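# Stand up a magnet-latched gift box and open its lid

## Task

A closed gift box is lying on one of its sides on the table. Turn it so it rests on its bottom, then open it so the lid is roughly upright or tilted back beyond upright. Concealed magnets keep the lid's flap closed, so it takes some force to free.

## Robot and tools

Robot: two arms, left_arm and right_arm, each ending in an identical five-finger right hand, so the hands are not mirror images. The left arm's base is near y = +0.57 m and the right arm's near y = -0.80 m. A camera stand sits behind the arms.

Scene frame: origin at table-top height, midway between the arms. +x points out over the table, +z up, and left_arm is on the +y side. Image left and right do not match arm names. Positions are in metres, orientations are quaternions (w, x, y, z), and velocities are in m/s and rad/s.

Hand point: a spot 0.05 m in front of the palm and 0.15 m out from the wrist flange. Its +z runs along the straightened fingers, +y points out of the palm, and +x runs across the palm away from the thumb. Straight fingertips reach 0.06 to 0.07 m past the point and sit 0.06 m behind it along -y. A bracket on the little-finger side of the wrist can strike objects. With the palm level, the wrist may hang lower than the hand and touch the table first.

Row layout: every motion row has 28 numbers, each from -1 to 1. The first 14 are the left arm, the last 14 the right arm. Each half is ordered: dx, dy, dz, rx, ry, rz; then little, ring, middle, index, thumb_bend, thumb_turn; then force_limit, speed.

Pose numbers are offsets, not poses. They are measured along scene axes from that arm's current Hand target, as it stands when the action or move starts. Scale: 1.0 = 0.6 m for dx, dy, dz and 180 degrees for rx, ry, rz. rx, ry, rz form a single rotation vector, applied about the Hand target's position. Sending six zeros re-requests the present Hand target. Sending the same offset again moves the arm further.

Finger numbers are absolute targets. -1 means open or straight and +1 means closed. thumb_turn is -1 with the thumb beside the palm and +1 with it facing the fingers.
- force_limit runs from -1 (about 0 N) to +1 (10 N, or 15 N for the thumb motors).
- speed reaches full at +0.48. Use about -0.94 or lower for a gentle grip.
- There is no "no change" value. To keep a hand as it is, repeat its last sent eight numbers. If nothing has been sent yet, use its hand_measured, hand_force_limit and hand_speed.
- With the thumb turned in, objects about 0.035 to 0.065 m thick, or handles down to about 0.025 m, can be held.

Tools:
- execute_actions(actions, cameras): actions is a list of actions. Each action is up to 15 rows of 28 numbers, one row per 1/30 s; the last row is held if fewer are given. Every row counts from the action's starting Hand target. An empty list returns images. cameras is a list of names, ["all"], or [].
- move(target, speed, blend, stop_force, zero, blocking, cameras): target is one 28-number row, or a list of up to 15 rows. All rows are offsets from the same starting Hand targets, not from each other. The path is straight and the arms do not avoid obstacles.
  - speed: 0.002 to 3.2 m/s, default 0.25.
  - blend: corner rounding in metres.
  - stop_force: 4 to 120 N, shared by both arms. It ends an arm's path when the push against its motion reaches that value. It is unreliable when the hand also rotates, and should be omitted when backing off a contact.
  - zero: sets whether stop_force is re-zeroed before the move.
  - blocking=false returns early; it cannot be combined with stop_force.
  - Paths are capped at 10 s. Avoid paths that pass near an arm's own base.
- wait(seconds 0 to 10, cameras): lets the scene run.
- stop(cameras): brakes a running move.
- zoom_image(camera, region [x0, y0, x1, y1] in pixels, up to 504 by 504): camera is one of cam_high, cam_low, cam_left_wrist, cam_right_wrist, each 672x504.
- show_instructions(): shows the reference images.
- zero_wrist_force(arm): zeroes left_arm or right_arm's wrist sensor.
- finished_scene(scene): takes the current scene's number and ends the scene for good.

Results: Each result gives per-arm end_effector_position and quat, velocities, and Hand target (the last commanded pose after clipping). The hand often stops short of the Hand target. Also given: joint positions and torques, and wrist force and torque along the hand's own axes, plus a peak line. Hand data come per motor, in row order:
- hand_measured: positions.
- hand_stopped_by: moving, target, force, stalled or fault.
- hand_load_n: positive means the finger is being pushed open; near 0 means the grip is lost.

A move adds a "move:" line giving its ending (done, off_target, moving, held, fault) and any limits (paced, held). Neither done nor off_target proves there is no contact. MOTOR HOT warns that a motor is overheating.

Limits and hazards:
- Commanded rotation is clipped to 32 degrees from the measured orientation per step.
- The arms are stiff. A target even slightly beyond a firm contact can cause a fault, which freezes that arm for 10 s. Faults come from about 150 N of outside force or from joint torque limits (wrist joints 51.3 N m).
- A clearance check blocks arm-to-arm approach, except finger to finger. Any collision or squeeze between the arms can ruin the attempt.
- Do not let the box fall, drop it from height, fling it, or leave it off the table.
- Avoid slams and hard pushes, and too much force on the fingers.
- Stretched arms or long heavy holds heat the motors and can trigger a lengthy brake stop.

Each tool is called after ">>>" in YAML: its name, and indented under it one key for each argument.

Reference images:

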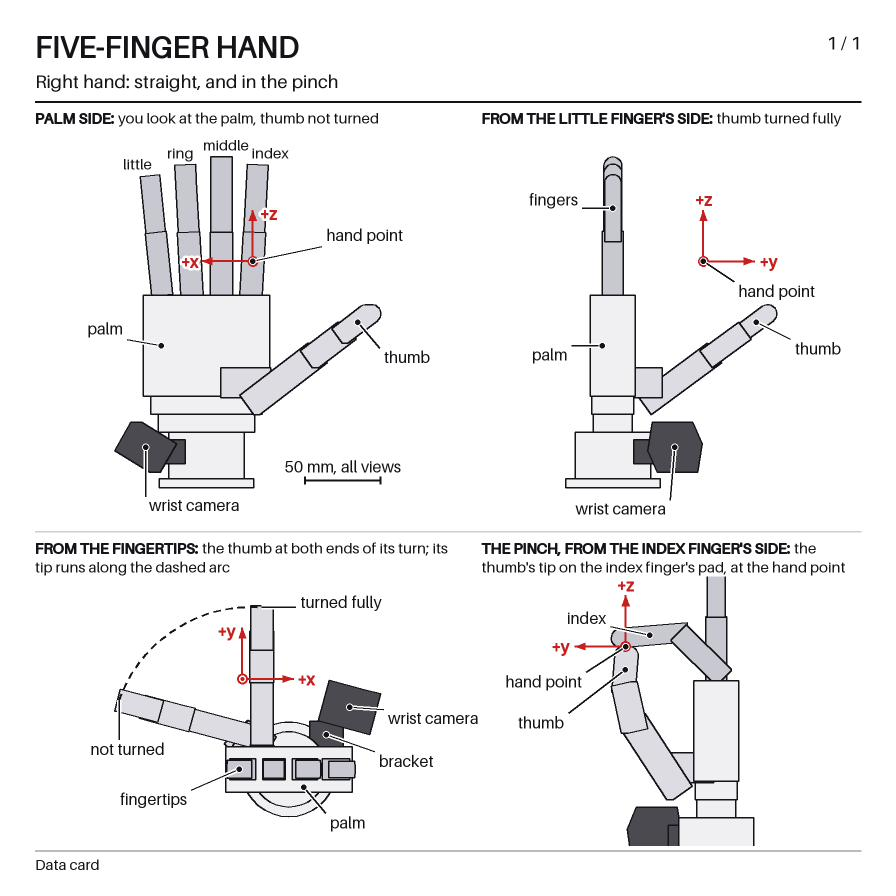

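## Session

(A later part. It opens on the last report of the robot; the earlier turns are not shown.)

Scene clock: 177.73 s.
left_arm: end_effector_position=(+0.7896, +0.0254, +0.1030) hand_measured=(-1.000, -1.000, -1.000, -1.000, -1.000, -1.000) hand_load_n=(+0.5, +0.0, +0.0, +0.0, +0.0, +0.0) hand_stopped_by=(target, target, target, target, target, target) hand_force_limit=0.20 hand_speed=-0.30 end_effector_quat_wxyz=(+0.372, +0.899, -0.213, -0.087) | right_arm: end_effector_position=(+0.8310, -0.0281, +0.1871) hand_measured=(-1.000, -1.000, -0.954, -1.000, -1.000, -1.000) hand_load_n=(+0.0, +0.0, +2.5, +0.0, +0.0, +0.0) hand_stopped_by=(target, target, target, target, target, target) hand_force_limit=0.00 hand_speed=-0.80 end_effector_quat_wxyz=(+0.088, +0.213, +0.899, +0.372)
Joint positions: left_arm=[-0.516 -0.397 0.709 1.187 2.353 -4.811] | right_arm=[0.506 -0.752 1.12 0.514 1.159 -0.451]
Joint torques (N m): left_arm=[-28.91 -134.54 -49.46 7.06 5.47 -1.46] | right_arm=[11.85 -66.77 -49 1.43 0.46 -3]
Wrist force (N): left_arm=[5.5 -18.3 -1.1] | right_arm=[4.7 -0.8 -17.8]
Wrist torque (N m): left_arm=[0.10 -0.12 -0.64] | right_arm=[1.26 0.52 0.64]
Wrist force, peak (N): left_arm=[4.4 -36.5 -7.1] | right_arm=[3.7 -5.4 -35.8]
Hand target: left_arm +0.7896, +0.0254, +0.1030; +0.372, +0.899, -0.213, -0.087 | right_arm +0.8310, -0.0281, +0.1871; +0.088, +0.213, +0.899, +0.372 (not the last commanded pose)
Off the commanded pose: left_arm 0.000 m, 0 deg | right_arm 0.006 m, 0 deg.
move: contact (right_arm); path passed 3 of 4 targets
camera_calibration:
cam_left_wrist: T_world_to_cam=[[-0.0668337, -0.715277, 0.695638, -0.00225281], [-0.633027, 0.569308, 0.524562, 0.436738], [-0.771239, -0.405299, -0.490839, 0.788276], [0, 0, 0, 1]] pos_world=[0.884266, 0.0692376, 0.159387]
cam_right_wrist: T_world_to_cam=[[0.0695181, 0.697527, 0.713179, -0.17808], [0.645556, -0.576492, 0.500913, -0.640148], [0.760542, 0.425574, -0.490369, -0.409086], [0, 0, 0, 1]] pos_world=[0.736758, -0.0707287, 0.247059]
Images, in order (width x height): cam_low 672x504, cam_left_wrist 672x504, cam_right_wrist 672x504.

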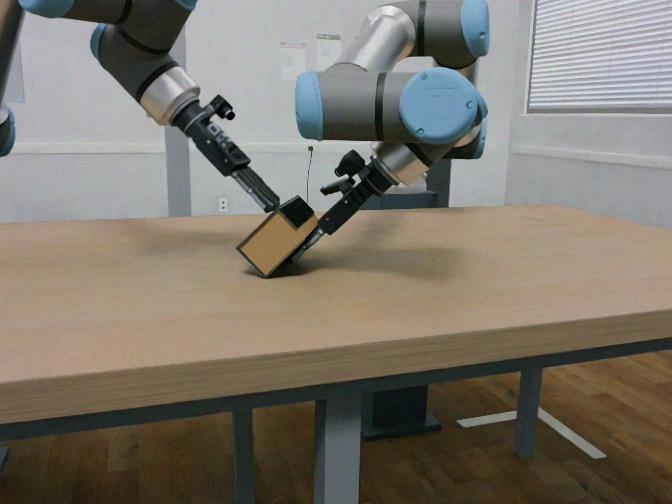

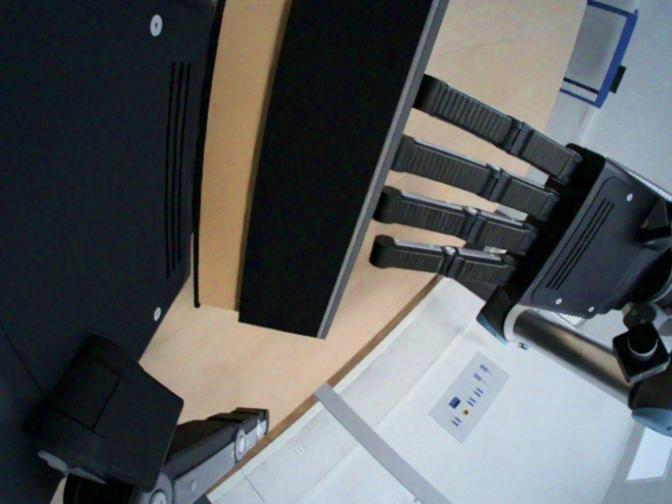

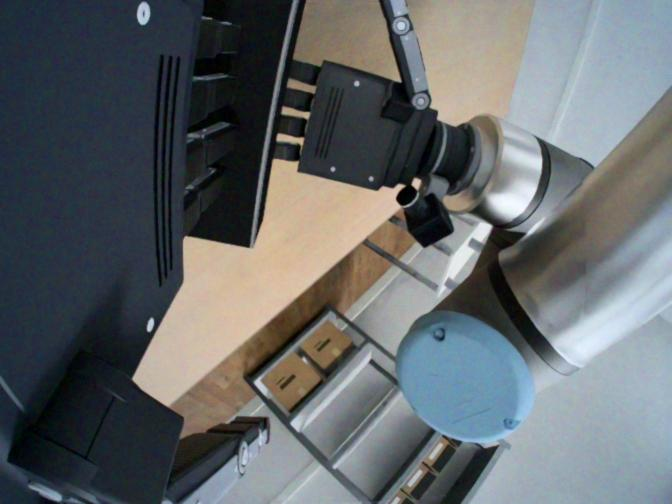

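>>> move:
  target: [0,0,0,0,0,0,-1,-1,-1,-1,-1,-1,0.2,-0.3,-0.0112,-0.0224,0.005,0,0,0,-1,-1,-1,-1,-1,-1,0,-0.8]
  speed: 0.02
  cameras: ["cam_low","cam_left_wrist"]

>>> zoom_image:
  camera: "cam_low"
  region: [200, 160, 360, 300]

Scene clock: 183.10 s.
left_arm: end_effector_position=(+0.7896, +0.0253, +0.1031) hand_measured=(-1.000, -1.000, -1.000, -1.000, -1.000, -1.000) hand_load_n=(+0.0, +0.0, +0.0, +0.0, +0.0, +0.0) hand_stopped_by=(target, target, target, target, target, target) hand_force_limit=0.20 hand_speed=-0.30 end_effector_quat_wxyz=(+0.372, +0.899, -0.213, -0.087) | right_arm: end_effector_position=(+0.8243, -0.0416, +0.1902) hand_measured=(-1.000, -1.000, -0.952, -1.000, -1.000, -1.000) hand_load_n=(+0.0, +0.0, +0.0, +0.0, +0.0, +0.0) hand_stopped_by=(target, target, target, target, target, target) hand_force_limit=0.00 hand_speed=-0.80 end_effector_quat_wxyz=(+0.088, +0.213, +0.899, +0.372)
Joint positions: left_arm=[-0.516 -0.397 0.709 1.187 2.353 -4.811] | right_arm=[0.496 -0.777 1.161 0.502 1.153 -0.459]
Joint torques (N m): left_arm=[13.33 -102.21 -47.89 2.24 0.66 -1.27] | right_arm=[9.21 -74.67 -47.06 1.91 -0.3 -0.86]
Wrist force (N): left_arm=[1.3 -0.8 0.6] | right_arm=[0.4 1.6 -0.5]
Wrist torque (N m): left_arm=[-0.26 -0.26 0.12] | right_arm=[0.09 -0.09 0.45]
Wrist force, peak (N): left_arm=[5.1 -19.1 -0.9] | right_arm=[4.5 -0.9 -18.9]
Hand target: left_arm +0.7896, +0.0254, +0.1030; +0.372, +0.899, -0.213, -0.087 | right_arm +0.8243, -0.0415, +0.1901; +0.088, +0.213, +0.899, +0.372
Off the commanded pose: left_arm 0.000 m, 0 deg | right_arm 0.000 m, 0 deg.
move: done
camera_calibration:
cam_left_wrist: T_world_to_cam=[[-0.0669425, -0.715334, 0.695569, -0.00221796], [-0.633024, 0.56931, 0.524564, 0.436619], [-0.771233, -0.405196, -0.490934, 0.78825], [0, 0, 0, 1]] pos_world=[0.884166, 0.0692377, 0.159487]
Images, in order (width x height): cam_low 672x504, cam_left_wrist 672x504.

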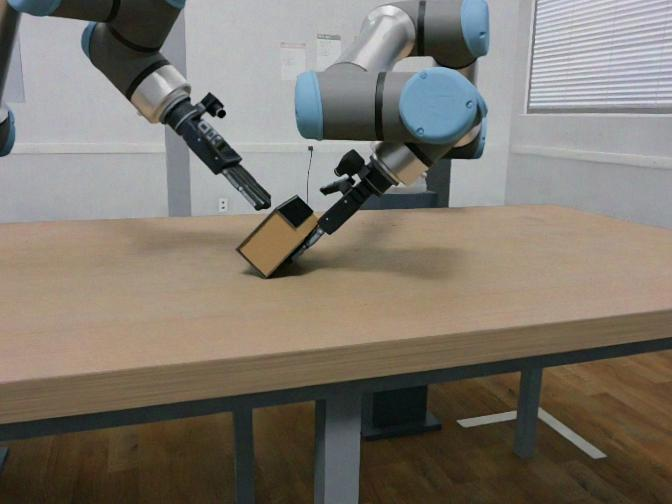

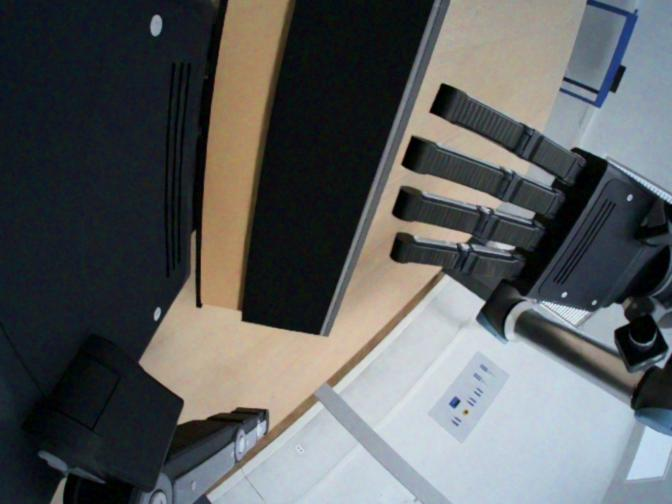

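Scaled by 3.150.

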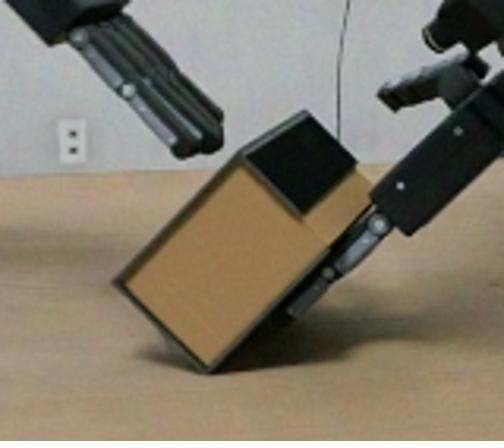

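>>> move:
  target: [0.05,0.1,0,0,0,0,-1,-1,-1,-1,-1,-1,0.2,-0.3,0,0,0,0,0,0,-1,-1,-1,-1,-1,-1,0,-0.8]
  speed: 0.05
  cameras: ["cam_low","cam_left_wrist"]

>>> zoom_image:
  camera: "cam_low"
  region: [200, 160, 360, 300]

Scene clock: 188.87 s.
left_arm: end_effector_position=(+0.8198, +0.0856, +0.1030) hand_measured=(-1.000, -1.000, -1.000, -1.000, -1.000, -1.000) hand_load_n=(+0.0, +0.0, +0.0, +0.0, -0.5, +0.0) hand_stopped_by=(target, target, target, target, target, target) hand_force_limit=0.20 hand_speed=-0.30 end_effector_quat_wxyz=(+0.372, +0.899, -0.213, -0.087) | right_arm: end_effector_position=(+0.8243, -0.0415, +0.1901) hand_measured=(-1.000, -1.000, -0.952, -1.000, -1.000, -1.000) hand_load_n=(+0.0, +0.0, +0.0, +0.0, +0.0, +0.0) hand_stopped_by=(target, target, target, target, target, target) hand_force_limit=0.00 hand_speed=-0.80 end_effector_quat_wxyz=(+0.088, +0.213, +0.899, +0.372)
Joint positions: left_arm=[-0.449 -0.367 0.663 1.271 2.355 -4.715] | right_arm=[0.497 -0.777 1.161 0.502 1.153 -0.459]
Joint torques (N m): left_arm=[-12.15 -120.97 -30.08 1.68 4.07 -2.05] | right_arm=[10.5 -73.34 -47.85 4.38 1.53 2.77]
Wrist force (N): left_arm=[1.2 -1.1 0.7] | right_arm=[0.4 1.6 -0.3]
Wrist torque (N m): left_arm=[-0.23 -0.26 0.13] | right_arm=[0.09 -0.11 0.45]
Wrist force, peak (N): left_arm=[1.6 -1.5 0.9] | right_arm=[0.6 2.0 -0.6]
Hand target: left_arm +0.8196, +0.0854, +0.1030; +0.372, +0.899, -0.213, -0.087 | right_arm +0.8243, -0.0415, +0.1901; +0.088, +0.213, +0.899, +0.372
Off the commanded pose: left_arm 0.000 m, 0 deg | right_arm 0.000 m, 0 deg.
move: done
camera_calibration:
cam_left_wrist: T_world_to_cam=[[-0.0669367, -0.715268, 0.695637, 0.0428417], [-0.633111, 0.569311, 0.524457, 0.421561], [-0.771161, -0.40531, -0.490952, 0.835887], [0, 0, 0, 1]] pos_world=[0.914366, 0.129438, 0.159488]
Images, in order (width x height): cam_low 672x504, cam_left_wrist 672x504.

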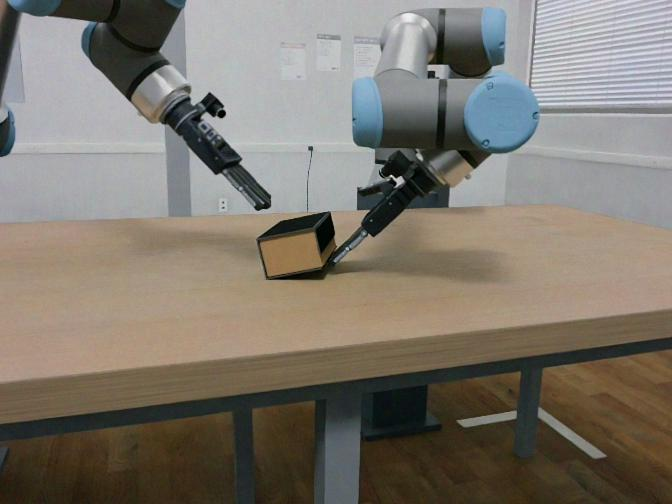

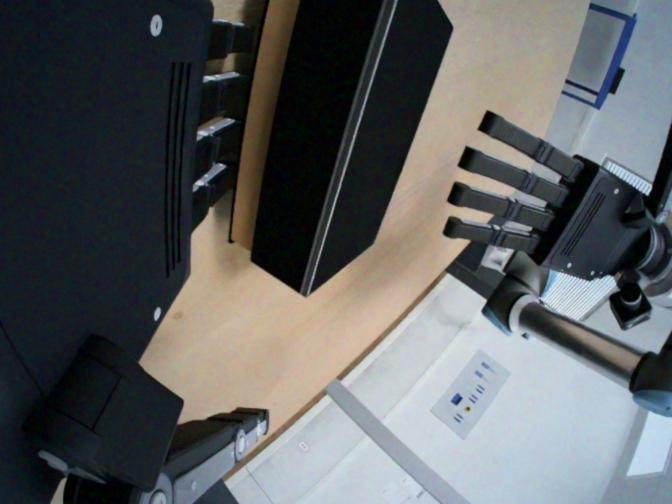

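Scaled by 3.150.

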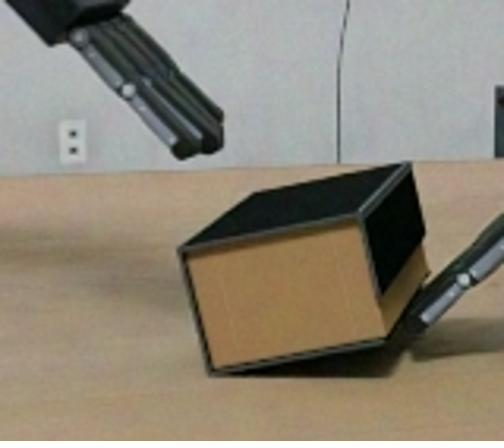

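>>> move:
  target: [0.035,0.07,0,0,0,0,-1,-1,-1,-1,-1,-1,0.2,-0.3,0,0,0,0,0,0,-1,-1,-1,-1,-1,-1,0,-0.8]
  speed: 0.05
  cameras: ["all"]

>>> zoom_image:
  camera: "cam_low"
  region: [200, 160, 360, 300]

>>> zoom_image:
  camera: "cam_left_wrist"
  region: [200, 0, 520, 320]

Scene clock: 196.03 s.
left_arm: end_effector_position=(+0.8408, +0.1275, +0.1030) hand_measured=(-1.000, -1.000, -1.000, -1.000, -1.000, -1.000) hand_load_n=(+0.0, +0.0, +0.0, +0.0, +0.0, +0.0) hand_stopped_by=(target, target, target, target, target, target) hand_force_limit=0.20 hand_speed=-0.30 end_effector_quat_wxyz=(+0.372, +0.899, -0.213, -0.087) | right_arm: end_effector_position=(+0.8243, -0.0415, +0.1901) hand_measured=(-1.000, -1.000, -0.952, -1.000, -1.000, -1.000) hand_load_n=(+0.0, +0.0, +0.0, +0.0, +0.0, +0.0) hand_stopped_by=(target, target, target, target, target, target) hand_force_limit=0.00 hand_speed=-0.80 end_effector_quat_wxyz=(+0.088, +0.213, +0.899, +0.372)
Joint positions: left_arm=[-0.402 -0.339 0.617 1.336 2.354 -4.649] | right_arm=[0.497 -0.777 1.161 0.502 1.153 -0.459]
Joint torques (N m): left_arm=[-11.2 -124.28 -27.33 2.73 0.18 -2.37] | right_arm=[10.52 -74.71 -48.52 4.04 1.52 2.77]
Wrist force (N): left_arm=[1.3 -1.1 0.5] | right_arm=[0.6 1.5 -0.5]
Wrist torque (N m): left_arm=[-0.32 -0.26 0.16] | right_arm=[0.08 -0.12 0.46]
Wrist force, peak (N): left_arm=[1.4 -1.6 0.8] | right_arm=[0.6 1.8 -0.6]
Hand target: left_arm +0.8406, +0.1274, +0.1030; +0.372, +0.899, -0.213, -0.087 | right_arm +0.8243, -0.0415, +0.1901; +0.088, +0.213, +0.899, +0.372
Off the commanded pose: left_arm 0.000 m, 0 deg | right_arm 0.000 m, 0 deg.
move: done
camera_calibration:
cam_left_wrist: T_world_to_cam=[[-0.0669325, -0.715272, 0.695633, 0.0742145], [-0.633112, 0.569306, 0.524462, 0.411002], [-0.771161, -0.40531, -0.490952, 0.869064], [0, 0, 0, 1]] pos_world=[0.935366, 0.171338, 0.159488]
cam_right_wrist: T_world_to_cam=[[0.0695142, 0.69753, 0.713176, -0.170396], [0.645557, -0.576488, 0.500918, -0.644987], [0.760542, 0.425574, -0.490369, -0.39674], [0, 0, 0, 1]] pos_world=[0.729958, -0.0841287, 0.250059]

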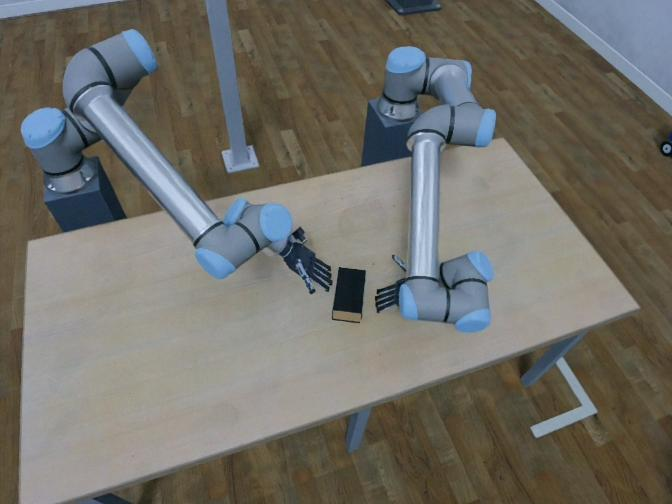

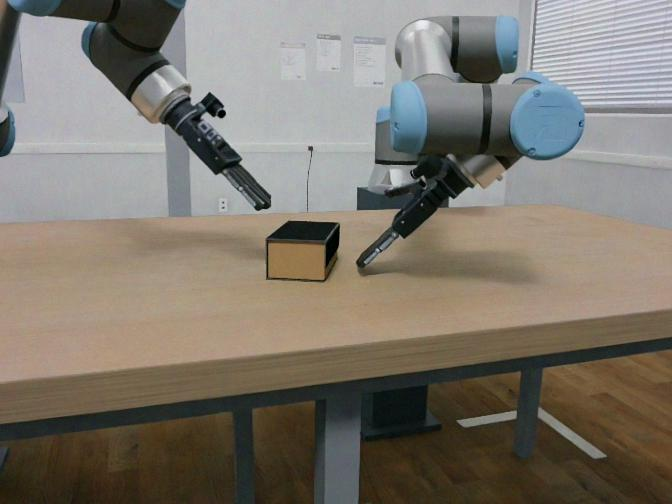

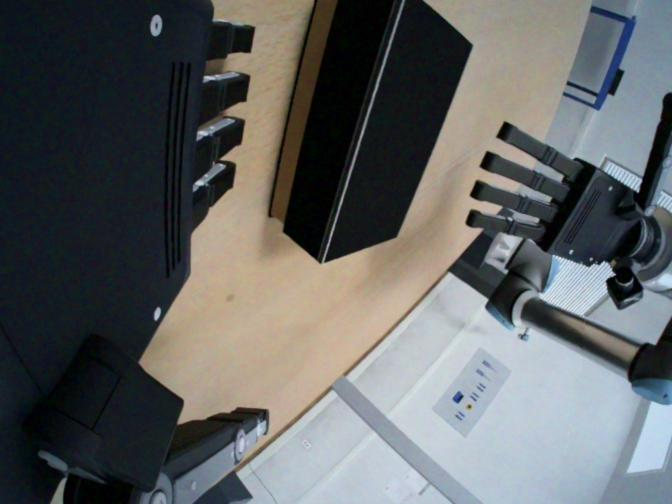

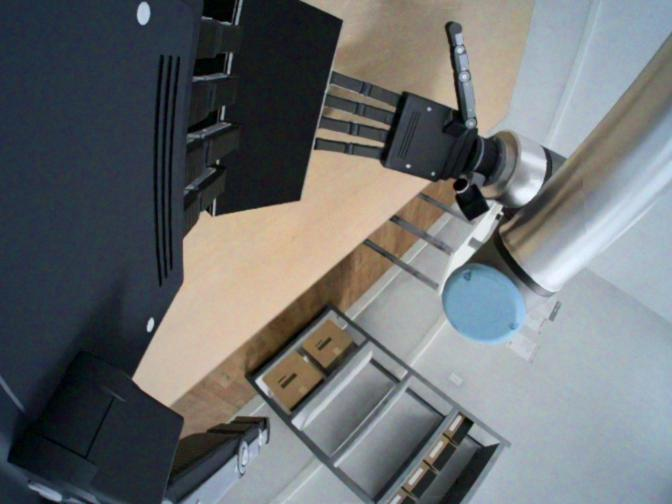

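Scaled by 3.150.

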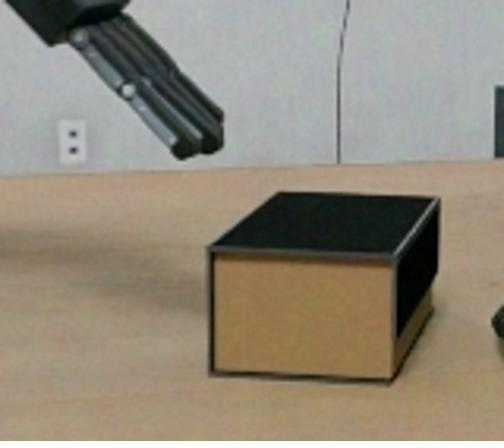

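Scaled by 1.575 from the camera's 672x504 image, which has a finer 960x720 frame.

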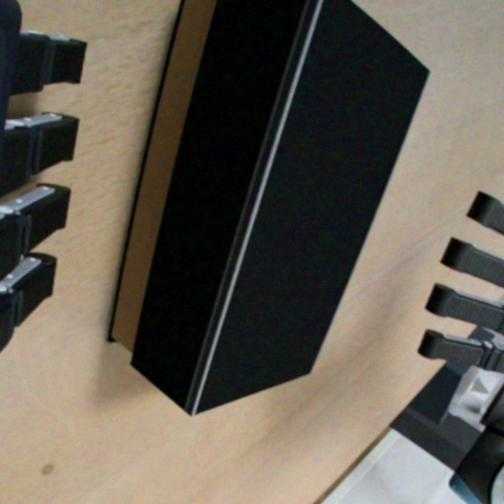

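>>> move:
  target:
    - [-0.033,0.117,0.167,0,0,0,1,1,1,1,-1,-1,0.2,0,0,0,0,0,0,0,-1,-1,-1,-1,-1,-1,0,-0.8]
    - [-0.301,-0.046,0.167,0.2616,0.0872,0.4711,1,1,1,1,-1,-1,0.2,0,0.043,0.1,-0.025,0,0,0,-1,-1,-1,-1,-1,-1,0,-0.8]
  speed: 0.3
  blend: 0.03

>>> move:
  target: [0.053,-0.087,-0.2,0,0,0,0,1,1,1,-1,-1,0.2,0,0,0,0,0,0,0,-1,-1,-1,-1,-1,-1,0,-0.8]
  speed: 0.2
  cameras: ["all"]

>>> zoom_image:
  camera: "cam_left_wrist"
  region: [150, 0, 550, 340]

Scene clock: 227.83 s.
left_arm: end_effector_position=(+0.6606, +0.1003, +0.2032) hand_measured=(+1.000, +1.000, +1.000, +1.000, -1.000, -1.000) hand_load_n=(+0.0, +0.0, +0.0, +0.0, -0.5, +0.0) hand_stopped_by=(target, target, target, target, target, target) hand_force_limit=0.20 hand_speed=0.00 end_effector_quat_wxyz=(+0.013, +0.916, +0.398, -0.046) | right_arm: end_effector_position=(+0.8500, +0.0186, +0.1749) hand_measured=(-1.000, -1.000, -0.952, -1.000, -1.000, -1.000) hand_load_n=(+0.0, +0.0, +0.0, +0.0, +0.0, +0.0) hand_stopped_by=(target, target, target, target, target, target) hand_force_limit=0.00 hand_speed=-0.80 end_effector_quat_wxyz=(+0.088, +0.213, +0.899, +0.372)
Joint positions: left_arm=[-0.732 -0.945 1.357 1.173 1.665 -6.282] | right_arm=[0.54 -0.665 0.98 0.557 1.181 -0.423]
Joint torques (N m): left_arm=[11.13 -77.36 -45.27 2.13 0.9 2.43] | right_arm=[-5.83 -111.69 -35.37 1.31 -0.55 0.92]
Wrist force (N): left_arm=[1.3 -1.7 0.0] | right_arm=[0.4 1.9 -0.3]
Wrist torque (N m): left_arm=[-0.23 -0.22 0.11] | right_arm=[0.17 -0.14 0.30]
Wrist force, peak (N): left_arm=[2.5 -1.6 3.0] | right_arm=[0.4 2.3 -0.5]
Hand target: left_arm +0.6600, +0.0998, +0.2032; +0.000, +0.852, +0.524, +0.000 | right_arm +0.8501, +0.0185, +0.1751; +0.088, +0.213, +0.899, +0.372
Off the commanded pose: left_arm 0.001 m, 17 deg | right_arm 0.000 m, 0 deg.
joint sent to its limit (left arm) — joint 6 (wrist 3), lower limit. The joint targets are off in orientation, not in position.
move: off_target (left_arm)

Scene clock: 229.00 s.
left_arm: end_effector_position=(+0.6924, +0.0480, +0.0834) hand_measured=(+0.000, +1.000, +1.000, +1.000, -1.000, -1.000) hand_load_n=(+0.0, +0.0, +0.0, +0.0, +0.0, +0.0) hand_stopped_by=(target, target, target, target, target, target) hand_force_limit=0.20 hand_speed=0.00 end_effector_quat_wxyz=(+0.012, +0.920, +0.389, -0.046) | right_arm: end_effector_position=(+0.8501, +0.0185, +0.1751) hand_measured=(-1.000, -1.000, -0.952, -1.000, -1.000, -1.000) hand_load_n=(+0.0, +0.0, +0.0, +0.0, +0.0, +0.5) hand_stopped_by=(target, target, target, target, target, target) hand_force_limit=0.00 hand_speed=-0.80 end_effector_quat_wxyz=(+0.088, +0.213, +0.899, +0.372)
Joint positions: left_arm=[-0.751 -0.769 1.277 1.077 1.665 -6.282] | right_arm=[0.54 -0.666 0.98 0.557 1.181 -0.423]
Joint torques (N m): left_arm=[12.26 -84.39 -23.8 4.33 -1.25 2.41] | right_arm=[-8.24 -112.96 -35.26 -0.12 -1.65 -2.18]
Wrist force (N): left_arm=[1.5 -1.6 0.0] | right_arm=[0.1 1.9 -0.7]
Wrist torque (N m): left_arm=[-0.23 -0.25 0.13] | right_arm=[0.19 -0.09 0.29]
Wrist force, peak (N): left_arm=[1.2 -2.6 -2.1] | right_arm=[0.4 2.3 -0.5]
Hand target: left_arm +0.6918, +0.0476, +0.0832; +0.000, +0.852, +0.524, +0.000 | right_arm +0.8501, +0.0185, +0.1751; +0.088, +0.213, +0.899, +0.372
Off the commanded pose: left_arm 0.001 m, 18 deg | right_arm 0.000 m, 0 deg.
joint sent to its limit (left arm) — joint 6 (wrist 3), lower limit. The joint targets are off in orientation, not in position.
move: off_target (left_arm)
camera_calibration:
cam_left_wrist: T_world_to_cam=[[0.875087, -0.483612, -0.0184782, -0.582725], [-0.376098, -0.70358, 0.602931, 0.249211], [-0.304586, -0.520667, -0.79758, 0.420816], [0, 0, 0, 1]] pos_world=[0.731837, 0.112632, 0.174609]
cam_right_wrist: T_world_to_cam=[[0.0695142, 0.69753, 0.713176, -0.203343], [0.645557, -0.576488, 0.500918, -0.61954], [0.760542, 0.425574, -0.490369, -0.449252], [0, 0, 0, 1]] pos_world=[0.755758, -0.0241287, 0.235059]

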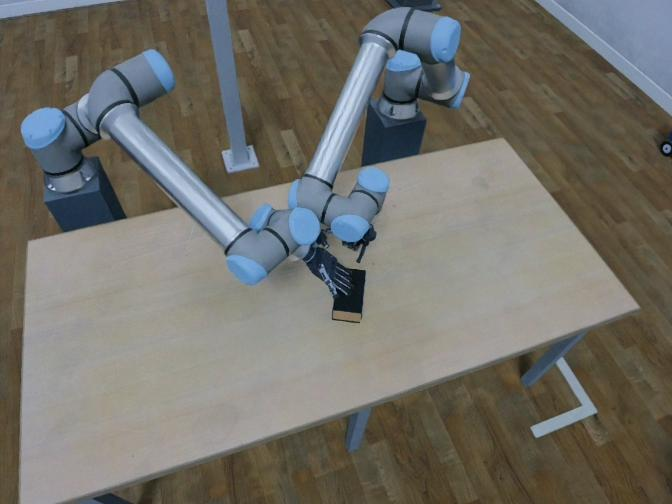

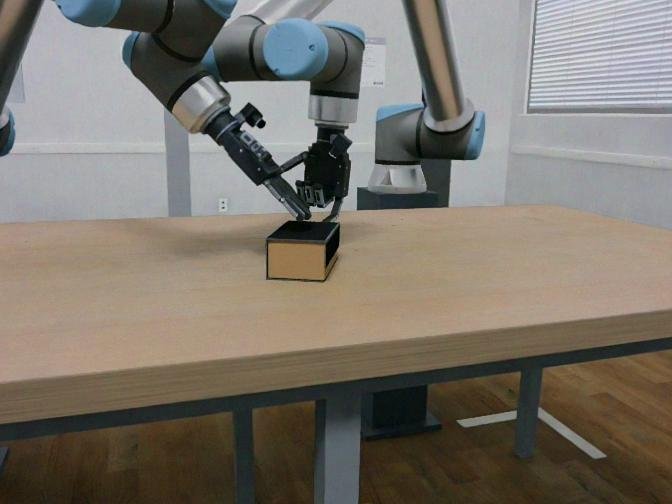

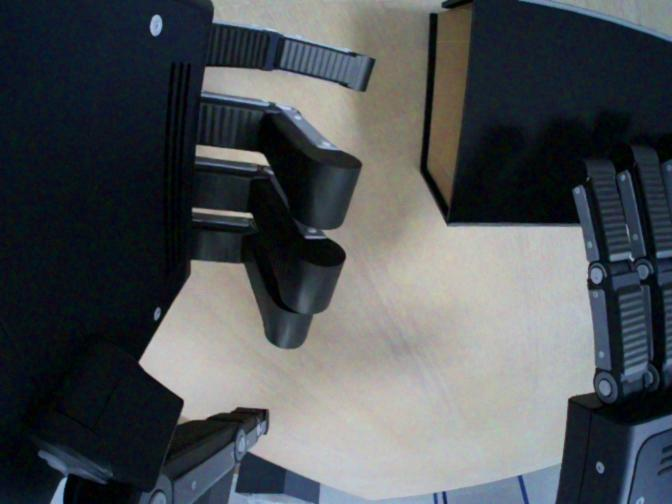

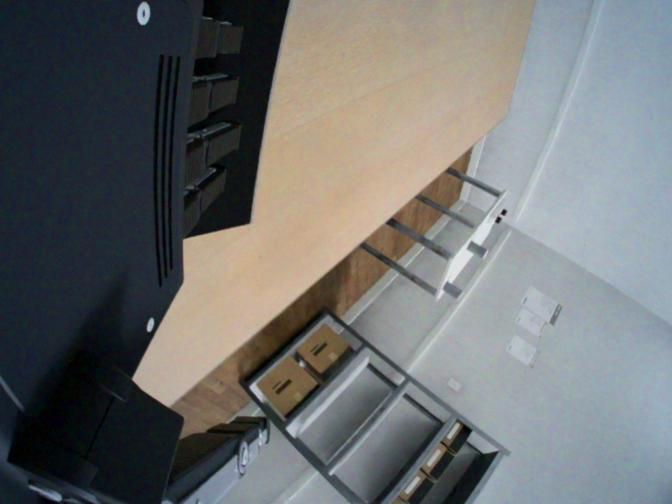

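Scaled by 1.260 from the camera's 672x504 image, which has a finer 960x720 frame.

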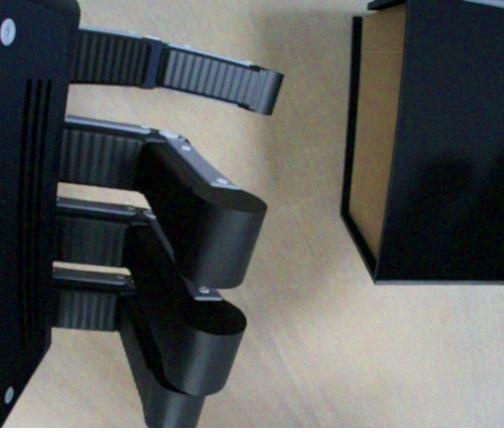

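>>> move:
  target: [0,0,0,0,0,-0.1,0,1,1,1,-1,-1,0.2,0,0,0,-0.08,0,0,0,-1,-1,-1,-1,-1,-1,0,-0.8]
  speed: 0.03
  stop_force: 10

>>> move:
  target:
    - [0.0235,-0.005,-0.0367,0,0,0,0,1,1,1,-1,-1,0.2,0,0,0,0,0,0,0,-1,-1,-1,-1,-1,-1,0,-0.8]
    - [0.046,-0.0163,-0.0367,0,0,0,0,1,1,1,-1,-1,0.2,0,0,0,0,0,0,0,-1,-1,-1,-1,-1,-1,0,-0.8]
  speed: 0.05
  blend: 0.005
  cameras: ["all"]

>>> zoom_image:
  camera: "cam_left_wrist"
  region: [250, 0, 550, 250]

Scene clock: 243.17 s.
left_arm: end_effector_position=(+0.6922, +0.0480, +0.0832) hand_measured=(+0.000, +1.000, +1.000, +1.000, -1.000, -1.000) hand_load_n=(+0.0, +0.0, +0.0, +0.0, +0.0, +0.0) hand_stopped_by=(target, target, target, target, target, target) hand_force_limit=0.20 hand_speed=0.00 end_effector_quat_wxyz=(+0.001, +0.926, +0.377, -0.003) | right_arm: end_effector_position=(+0.8501, +0.0185, +0.1569) hand_measured=(-1.000, -1.000, -0.952, -1.000, -1.000, -1.000) hand_load_n=(+0.0, +0.0, -6.0, +0.0, +0.0, +0.0) hand_stopped_by=(target, target, target, target, target, target) hand_force_limit=0.00 hand_speed=-0.80 end_effector_quat_wxyz=(+0.088, +0.213, +0.899, +0.372)
Joint positions: left_arm=[-0.778 -0.784 1.295 1.059 1.577 -6.282] | right_arm=[0.54 -0.654 0.992 0.534 1.181 -0.423]
Joint torques (N m): left_arm=[14.7 -79.16 -46.33 5.09 2.3 2.25] | right_arm=[6 -108.76 -44.33 4.72 1.67 -1.8]
Wrist force (N): left_arm=[1.6 -1.4 0.0] | right_arm=[0.8 7.0 -3.2]
Wrist torque (N m): left_arm=[-0.20 -0.25 0.16] | right_arm=[0.08 -0.10 0.46]
Wrist force, peak (N): left_arm=[2.1 -1.9 -0.2] | right_arm=[1.2 13.4 -22.4]
Hand target: left_arm +0.6918, +0.0476, +0.0832; +0.000, +0.923, +0.384, +0.000 | right_arm +0.8501, +0.0185, +0.1569; +0.088, +0.213, +0.899, +0.372 (not the last commanded pose)
Off the commanded pose: left_arm 0.001 m, 1 deg | right_arm 0.030 m, 0 deg.
joint sent to its limit (left arm) — joint 6 (wrist 3), lower limit. The joint targets still meet the commanded pose.
move: contact (right_arm)

Scene clock: 244.23 s.
left_arm: end_effector_position=(+0.7162, +0.0397, +0.0612) hand_measured=(+0.000, +1.000, +1.000, +1.000, -1.000, -1.000) hand_load_n=(+0.0, +0.0, +0.0, +0.0, +0.0, +0.0) hand_stopped_by=(target, target, target, target, target, target) hand_force_limit=0.20 hand_speed=0.00 end_effector_quat_wxyz=(+0.001, +0.924, +0.382, -0.001) | right_arm: end_effector_position=(+0.8501, +0.0185, +0.1569) hand_measured=(-1.000, -1.000, -0.952, -1.000, -1.000, -1.000) hand_load_n=(+0.0, +0.0, -6.0, -0.5, +0.0, -0.5) hand_stopped_by=(target, target, target, target, target, target) hand_force_limit=0.00 hand_speed=-0.80 end_effector_quat_wxyz=(+0.088, +0.213, +0.899, +0.372)
Joint positions: left_arm=[-0.766 -0.729 1.236 1.064 1.573 -6.282] | right_arm=[0.54 -0.654 0.992 0.534 1.181 -0.423]
Joint torques (N m): left_arm=[9.2 -97.33 -25.01 2.71 -1.07 2.21] | right_arm=[9.61 -107.56 -44.54 3.47 1.29 -2.05]
Wrist force (N): left_arm=[1.7 -1.7 0.1] | right_arm=[0.4 7.0 -3.1]
Wrist torque (N m): left_arm=[-0.24 -0.26 0.15] | right_arm=[0.08 -0.04 0.43]
Wrist force, peak (N): left_arm=[1.6 -2.2 -0.2] | right_arm=[0.8 7.1 -3.2]
Hand target: left_arm +0.7161, +0.0397, +0.0612; +0.001, +0.924, +0.382, -0.001 (not the last commanded pose) | right_arm +0.8501, +0.0185, +0.1569; +0.088, +0.213, +0.899, +0.372
Off the commanded pose: left_arm 0.004 m, 0 deg | right_arm 0.000 m, 0 deg.
move: held (left_arm; a check stopped the path); limits=held
pose unreachable (left arm): on one or more control steps of this call, first in action 0 (counted from 0), this arm could not follow its commanded pose, so it was not sent that pose on those steps. It may still have moved: this result reports where it is.
cause: moving toward the commanded pose would bring a part of the arm too close to another arm (a part of this arm just beyond joint 3 (elbow) and a part of the right arm just beyond its joint 5 (wrist 2), along the way the arms are being sent, or toward where that arm still pushes).
camera_calibration:
cam_left_wrist: T_world_to_cam=[[0.867173, -0.497627, 0.0194568, -0.604062], [-0.430129, -0.728715, 0.532882, 0.309662], [-0.250998, -0.47047, -0.845966, 0.368614], [0, 0, 0, 1]] pos_world=[0.749542, 0.0984803, 0.158575]
cam_right_wrist: T_world_to_cam=[[0.0695142, 0.69753, 0.713176, -0.190442], [0.645557, -0.576488, 0.500918, -0.610538], [0.760542, 0.425574, -0.490369, -0.458204], [0, 0, 0, 1]] pos_world=[0.755858, -0.0241287, 0.216959]

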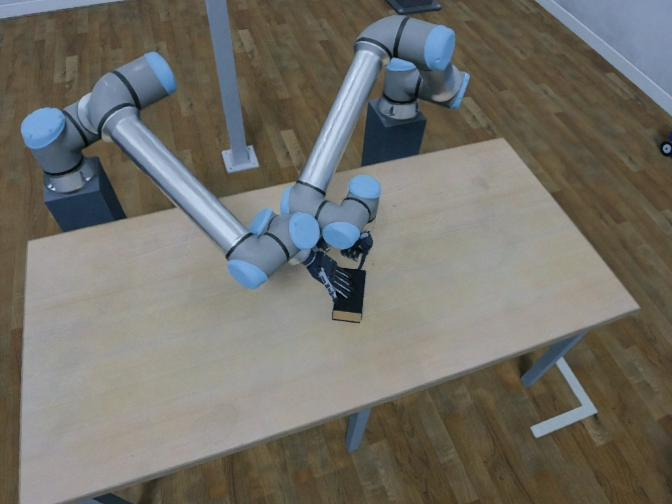

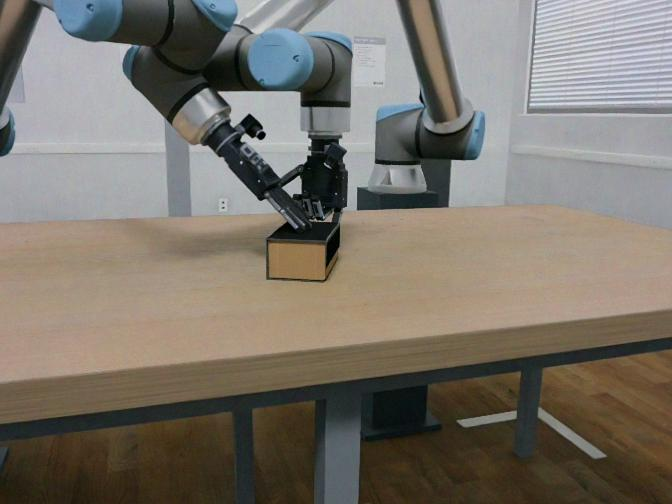

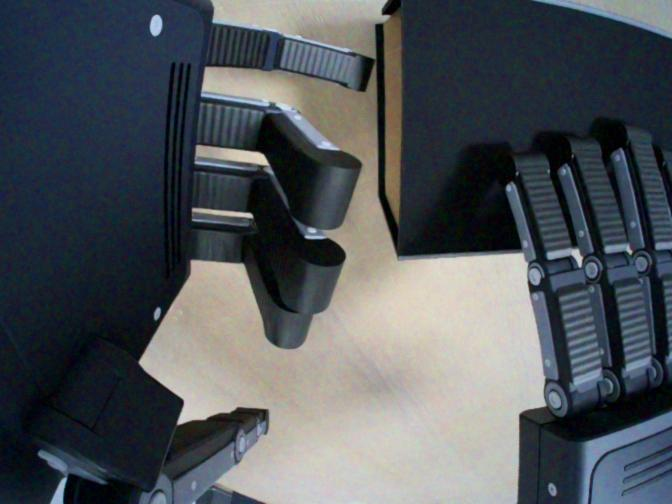

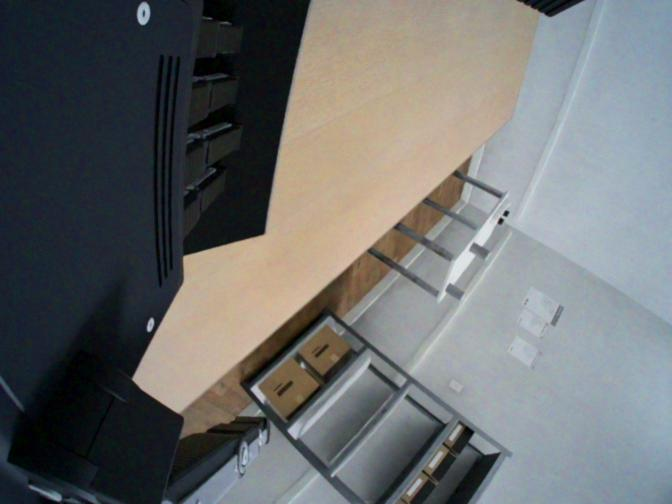

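Scaled by 1.680 from the camera's 672x504 image, which has a finer 960x720 frame.

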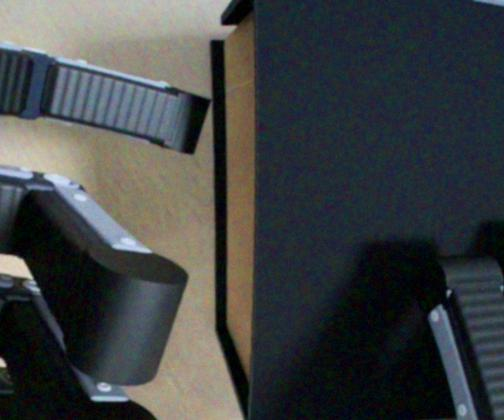

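>>> move:
  target:
    - [0,0,0,0,0,0,0,1,1,1,-1,-1,0.2,0,0,0,0.025,0,0,0,-1,-1,-1,-1,-1,-1,0,-0.8]
    - [0,0,0,0,0,0,0,1,1,1,-1,-1,0.2,0,0.05,-0.045,0.025,0,0,0,-1,-1,-1,-1,-1,-1,0,-0.8]
  speed: 0.1
  blend: 0.005

>>> move:
  target: [0,0,0,0,0,0,0,1,1,1,-1,-1,0.2,0,0,0,-0.08,0,0,0,-1,-1,-1,-1,-1,-1,0,-0.8]
  speed: 0.03
  stop_force: 12

>>> move:
  target: [0.022,-0.011,-0.004,0,0,0,0,1,1,1,-1,-1,0.2,0,0,0,0,0,0,0,-1,-1,-1,-1,-1,-1,0,-0.8]
  speed: 0.04
  cameras: ["cam_left_wrist","cam_low"]

>>> zoom_image:
  camera: "cam_left_wrist"
  region: [300, 0, 500, 160]

Scene clock: 253.27 s.
left_arm: end_effector_position=(+0.7161, +0.0397, +0.0612) hand_measured=(+0.000, +1.000, +1.000, +1.000, -1.000, -1.000) hand_load_n=(+0.0, +0.0, +0.0, +0.0, +0.0, +0.0) hand_stopped_by=(target, target, target, target, target, target) hand_force_limit=0.20 hand_speed=0.00 end_effector_quat_wxyz=(+0.001, +0.924, +0.382, -0.001) | right_arm: end_effector_position=(+0.8501, +0.0185, +0.1576) hand_measured=(-1.000, -1.000, -0.952, -1.000, -1.000, -1.000) hand_load_n=(+0.0, +0.0, -1.0, +0.0, +0.0, +0.0) hand_stopped_by=(target, target, target, target, target, target) hand_force_limit=0.00 hand_speed=-0.80 end_effector_quat_wxyz=(+0.088, +0.213, +0.899, +0.372)
Joint positions: left_arm=[-0.766 -0.73 1.236 1.064 1.573 -6.282] | right_arm=[0.54 -0.655 0.991 0.535 1.181 -0.423]
Joint torques (N m): left_arm=[-12.34 -104.27 -23.64 1.67 1.23 2.43] | right_arm=[10.62 -97.1 -37.7 2.12 -0.09 -1.82]
Wrist force (N): left_arm=[1.6 -1.8 0.1] | right_arm=[0.3 3.3 -2.1]
Wrist torque (N m): left_arm=[-0.25 -0.25 0.15] | right_arm=[0.35 -0.10 0.36]
Wrist force, peak (N): left_arm=[1.8 -1.8 0.1] | right_arm=[0.7 7.1 -3.3]
Hand target: left_arm +0.7161, +0.0397, +0.0612; +0.001, +0.924, +0.382, -0.001 | right_arm +0.8501, +0.0185, +0.1575; +0.088, +0.213, +0.899, +0.372 (not the last commanded pose)
Off the commanded pose: left_arm 0.000 m, 0 deg | right_arm 0.043 m, 0 deg.
move: held (right_arm; a check stopped the path); path passed 0 of 2 targets; limits=held
pose unreachable (right arm): on one or more control steps of this call, first in action 0 (counted from 0), this arm could not follow its commanded pose, so it was not sent that pose on those steps. It may still have moved: this result reports where it is.
cause: moving toward the commanded pose would bring a part of the arm too close to another arm (a part of this arm just beyond joint 5 (wrist 2) and a part of the left arm just beyond its joint 3 (elbow), 7 mm apart when this arm was first held).

Scene clock: 254.10 s.
left_arm: end_effector_position=(+0.7161, +0.0397, +0.0612) hand_measured=(+0.000, +1.000, +1.000, +1.000, -1.000, -1.000) hand_load_n=(+0.0, +0.0, +0.0, +0.0, +0.0, +0.0) hand_stopped_by=(target, target, target, target, target, target) hand_force_limit=0.20 hand_speed=0.00 end_effector_quat_wxyz=(+0.001, +0.924, +0.382, -0.001) | right_arm: end_effector_position=(+0.8501, +0.0185, +0.1566) hand_measured=(-1.000, -1.000, -0.952, -1.000, -1.000, -1.000) hand_load_n=(+0.0, -1.0, -7.5, -2.0, +0.0, +0.0) hand_stopped_by=(target, target, target, target, target, target) hand_force_limit=0.00 hand_speed=-0.80 end_effector_quat_wxyz=(+0.088, +0.213, +0.899, +0.372)
Joint positions: left_arm=[-0.766 -0.73 1.236 1.064 1.573 -6.282] | right_arm=[0.54 -0.654 0.992 0.533 1.181 -0.423]
Joint torques (N m): left_arm=[-13.6 -104.19 -22.98 1.72 1.07 2.4] | right_arm=[9.24 -94.88 -41.16 6.43 0.09 -1.61]
Wrist force (N): left_arm=[1.5 -1.7 0.2] | right_arm=[-0.1 10.6 -6.0]
Wrist torque (N m): left_arm=[-0.25 -0.24 0.14] | right_arm=[0.20 -0.07 0.49]
Wrist force, peak (N): left_arm=[1.7 -2.0 0.2] | right_arm=[2.0 17.1 -26.9]
Hand target: left_arm +0.7161, +0.0397, +0.0612; +0.001, +0.924, +0.382, -0.001 | right_arm +0.8501, +0.0185, +0.1567; +0.088, +0.213, +0.899, +0.372 (not the last commanded pose)
Off the commanded pose: left_arm 0.000 m, 0 deg | right_arm 0.047 m, 0 deg.
move: contact (right_arm)

Scene clock: 254.60 s.
left_arm: end_effector_position=(+0.7167, +0.0393, +0.0611) hand_measured=(+0.000, +1.000, +1.000, +1.000, -1.000, -1.000) hand_load_n=(+0.0, +0.5, +0.0, +0.0, +0.0, +0.0) hand_stopped_by=(target, target, target, target, target, target) hand_force_limit=0.20 hand_speed=0.00 end_effector_quat_wxyz=(+0.001, +0.924, +0.382, -0.001) | right_arm: end_effector_position=(+0.8501, +0.0185, +0.1566) hand_measured=(-1.000, -1.000, -0.952, -1.000, -1.000, -1.000) hand_load_n=(+0.0, -1.0, -7.5, -2.0, +0.0, +0.0) hand_stopped_by=(target, target, target, target, target, target) hand_force_limit=0.00 hand_speed=-0.80 end_effector_quat_wxyz=(+0.088, +0.213, +0.899, +0.372)
Joint positions: left_arm=[-0.766 -0.728 1.234 1.065 1.573 -6.282] | right_arm=[0.54 -0.654 0.992 0.533 1.181 -0.423]
Joint torques (N m): left_arm=[-2.03 -97.7 -31.11 3.03 1.2 1.96] | right_arm=[10.25 -101.05 -41.34 6.47 0.23 -1.65]
Wrist force (N): left_arm=[1.6 -1.8 0.1] | right_arm=[-0.1 10.4 -5.8]
Wrist torque (N m): left_arm=[-0.25 -0.25 0.09] | right_arm=[0.18 -0.08 0.48]
Wrist force, peak (N): left_arm=[1.6 -2.2 0.1] | right_arm=[0.0 10.6 -6.0]
Hand target: left_arm +0.7167, +0.0393, +0.0610; +0.001, +0.924, +0.382, -0.001 (not the last commanded pose) | right_arm +0.8501, +0.0185, +0.1567; +0.088, +0.213, +0.899, +0.372
Off the commanded pose: left_arm 0.014 m, 0 deg | right_arm 0.000 m, 0 deg.
move: held (left_arm; a check stopped the path); limits=held
pose unreachable (left arm): on one or more control steps of this call, first in action 0 (counted from 0), this arm could not follow its commanded pose, so it was not sent that pose on those steps. It may still have moved: this result reports where it is.
cause: moving toward the commanded pose would bring a part of the arm too close to another arm (a part of this arm just beyond joint 3 (elbow) and a part of the right arm just beyond its joint 5 (wrist 2), along the way the arms are being sent, or toward where that arm still pushes).
camera_calibration:
cam_left_wrist: T_world_to_cam=[[0.867093, -0.497766, 0.019456, -0.60462], [-0.430235, -0.728627, 0.532917, 0.309705], [-0.251092, -0.470459, -0.845944, 0.368533], [0, 0, 0, 1]] pos_world=[0.750043, 0.0980801, 0.158475]
Images, in order (width x height): cam_low 672x504, cam_left_wrist 672x504.

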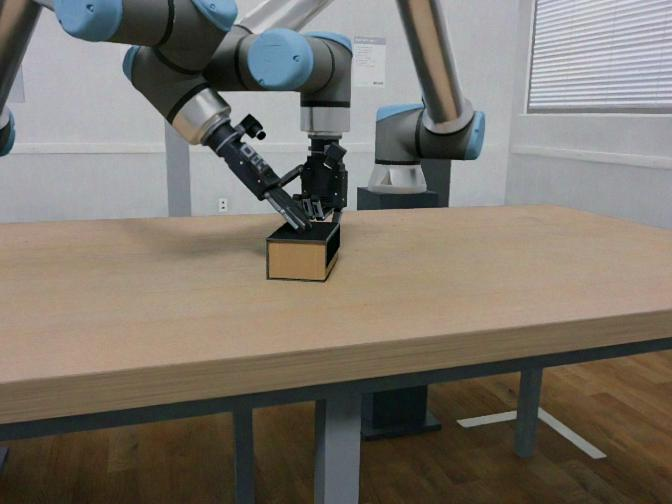

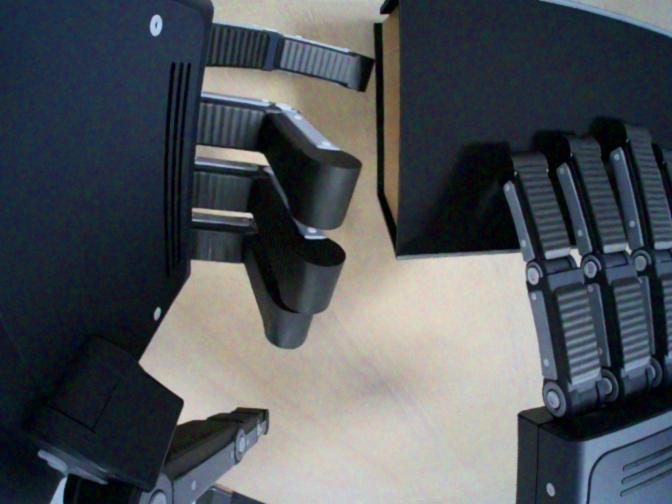

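Scaled by 2.520 from the camera's 672x504 image, which has a finer 960x720 frame.

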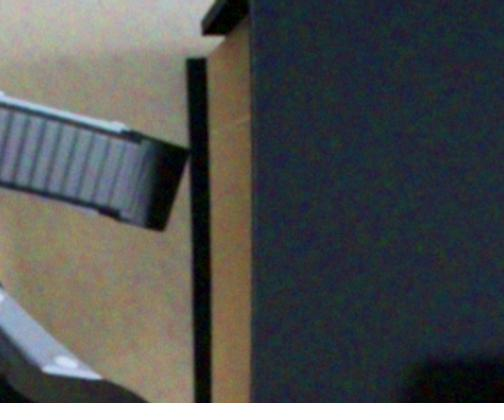

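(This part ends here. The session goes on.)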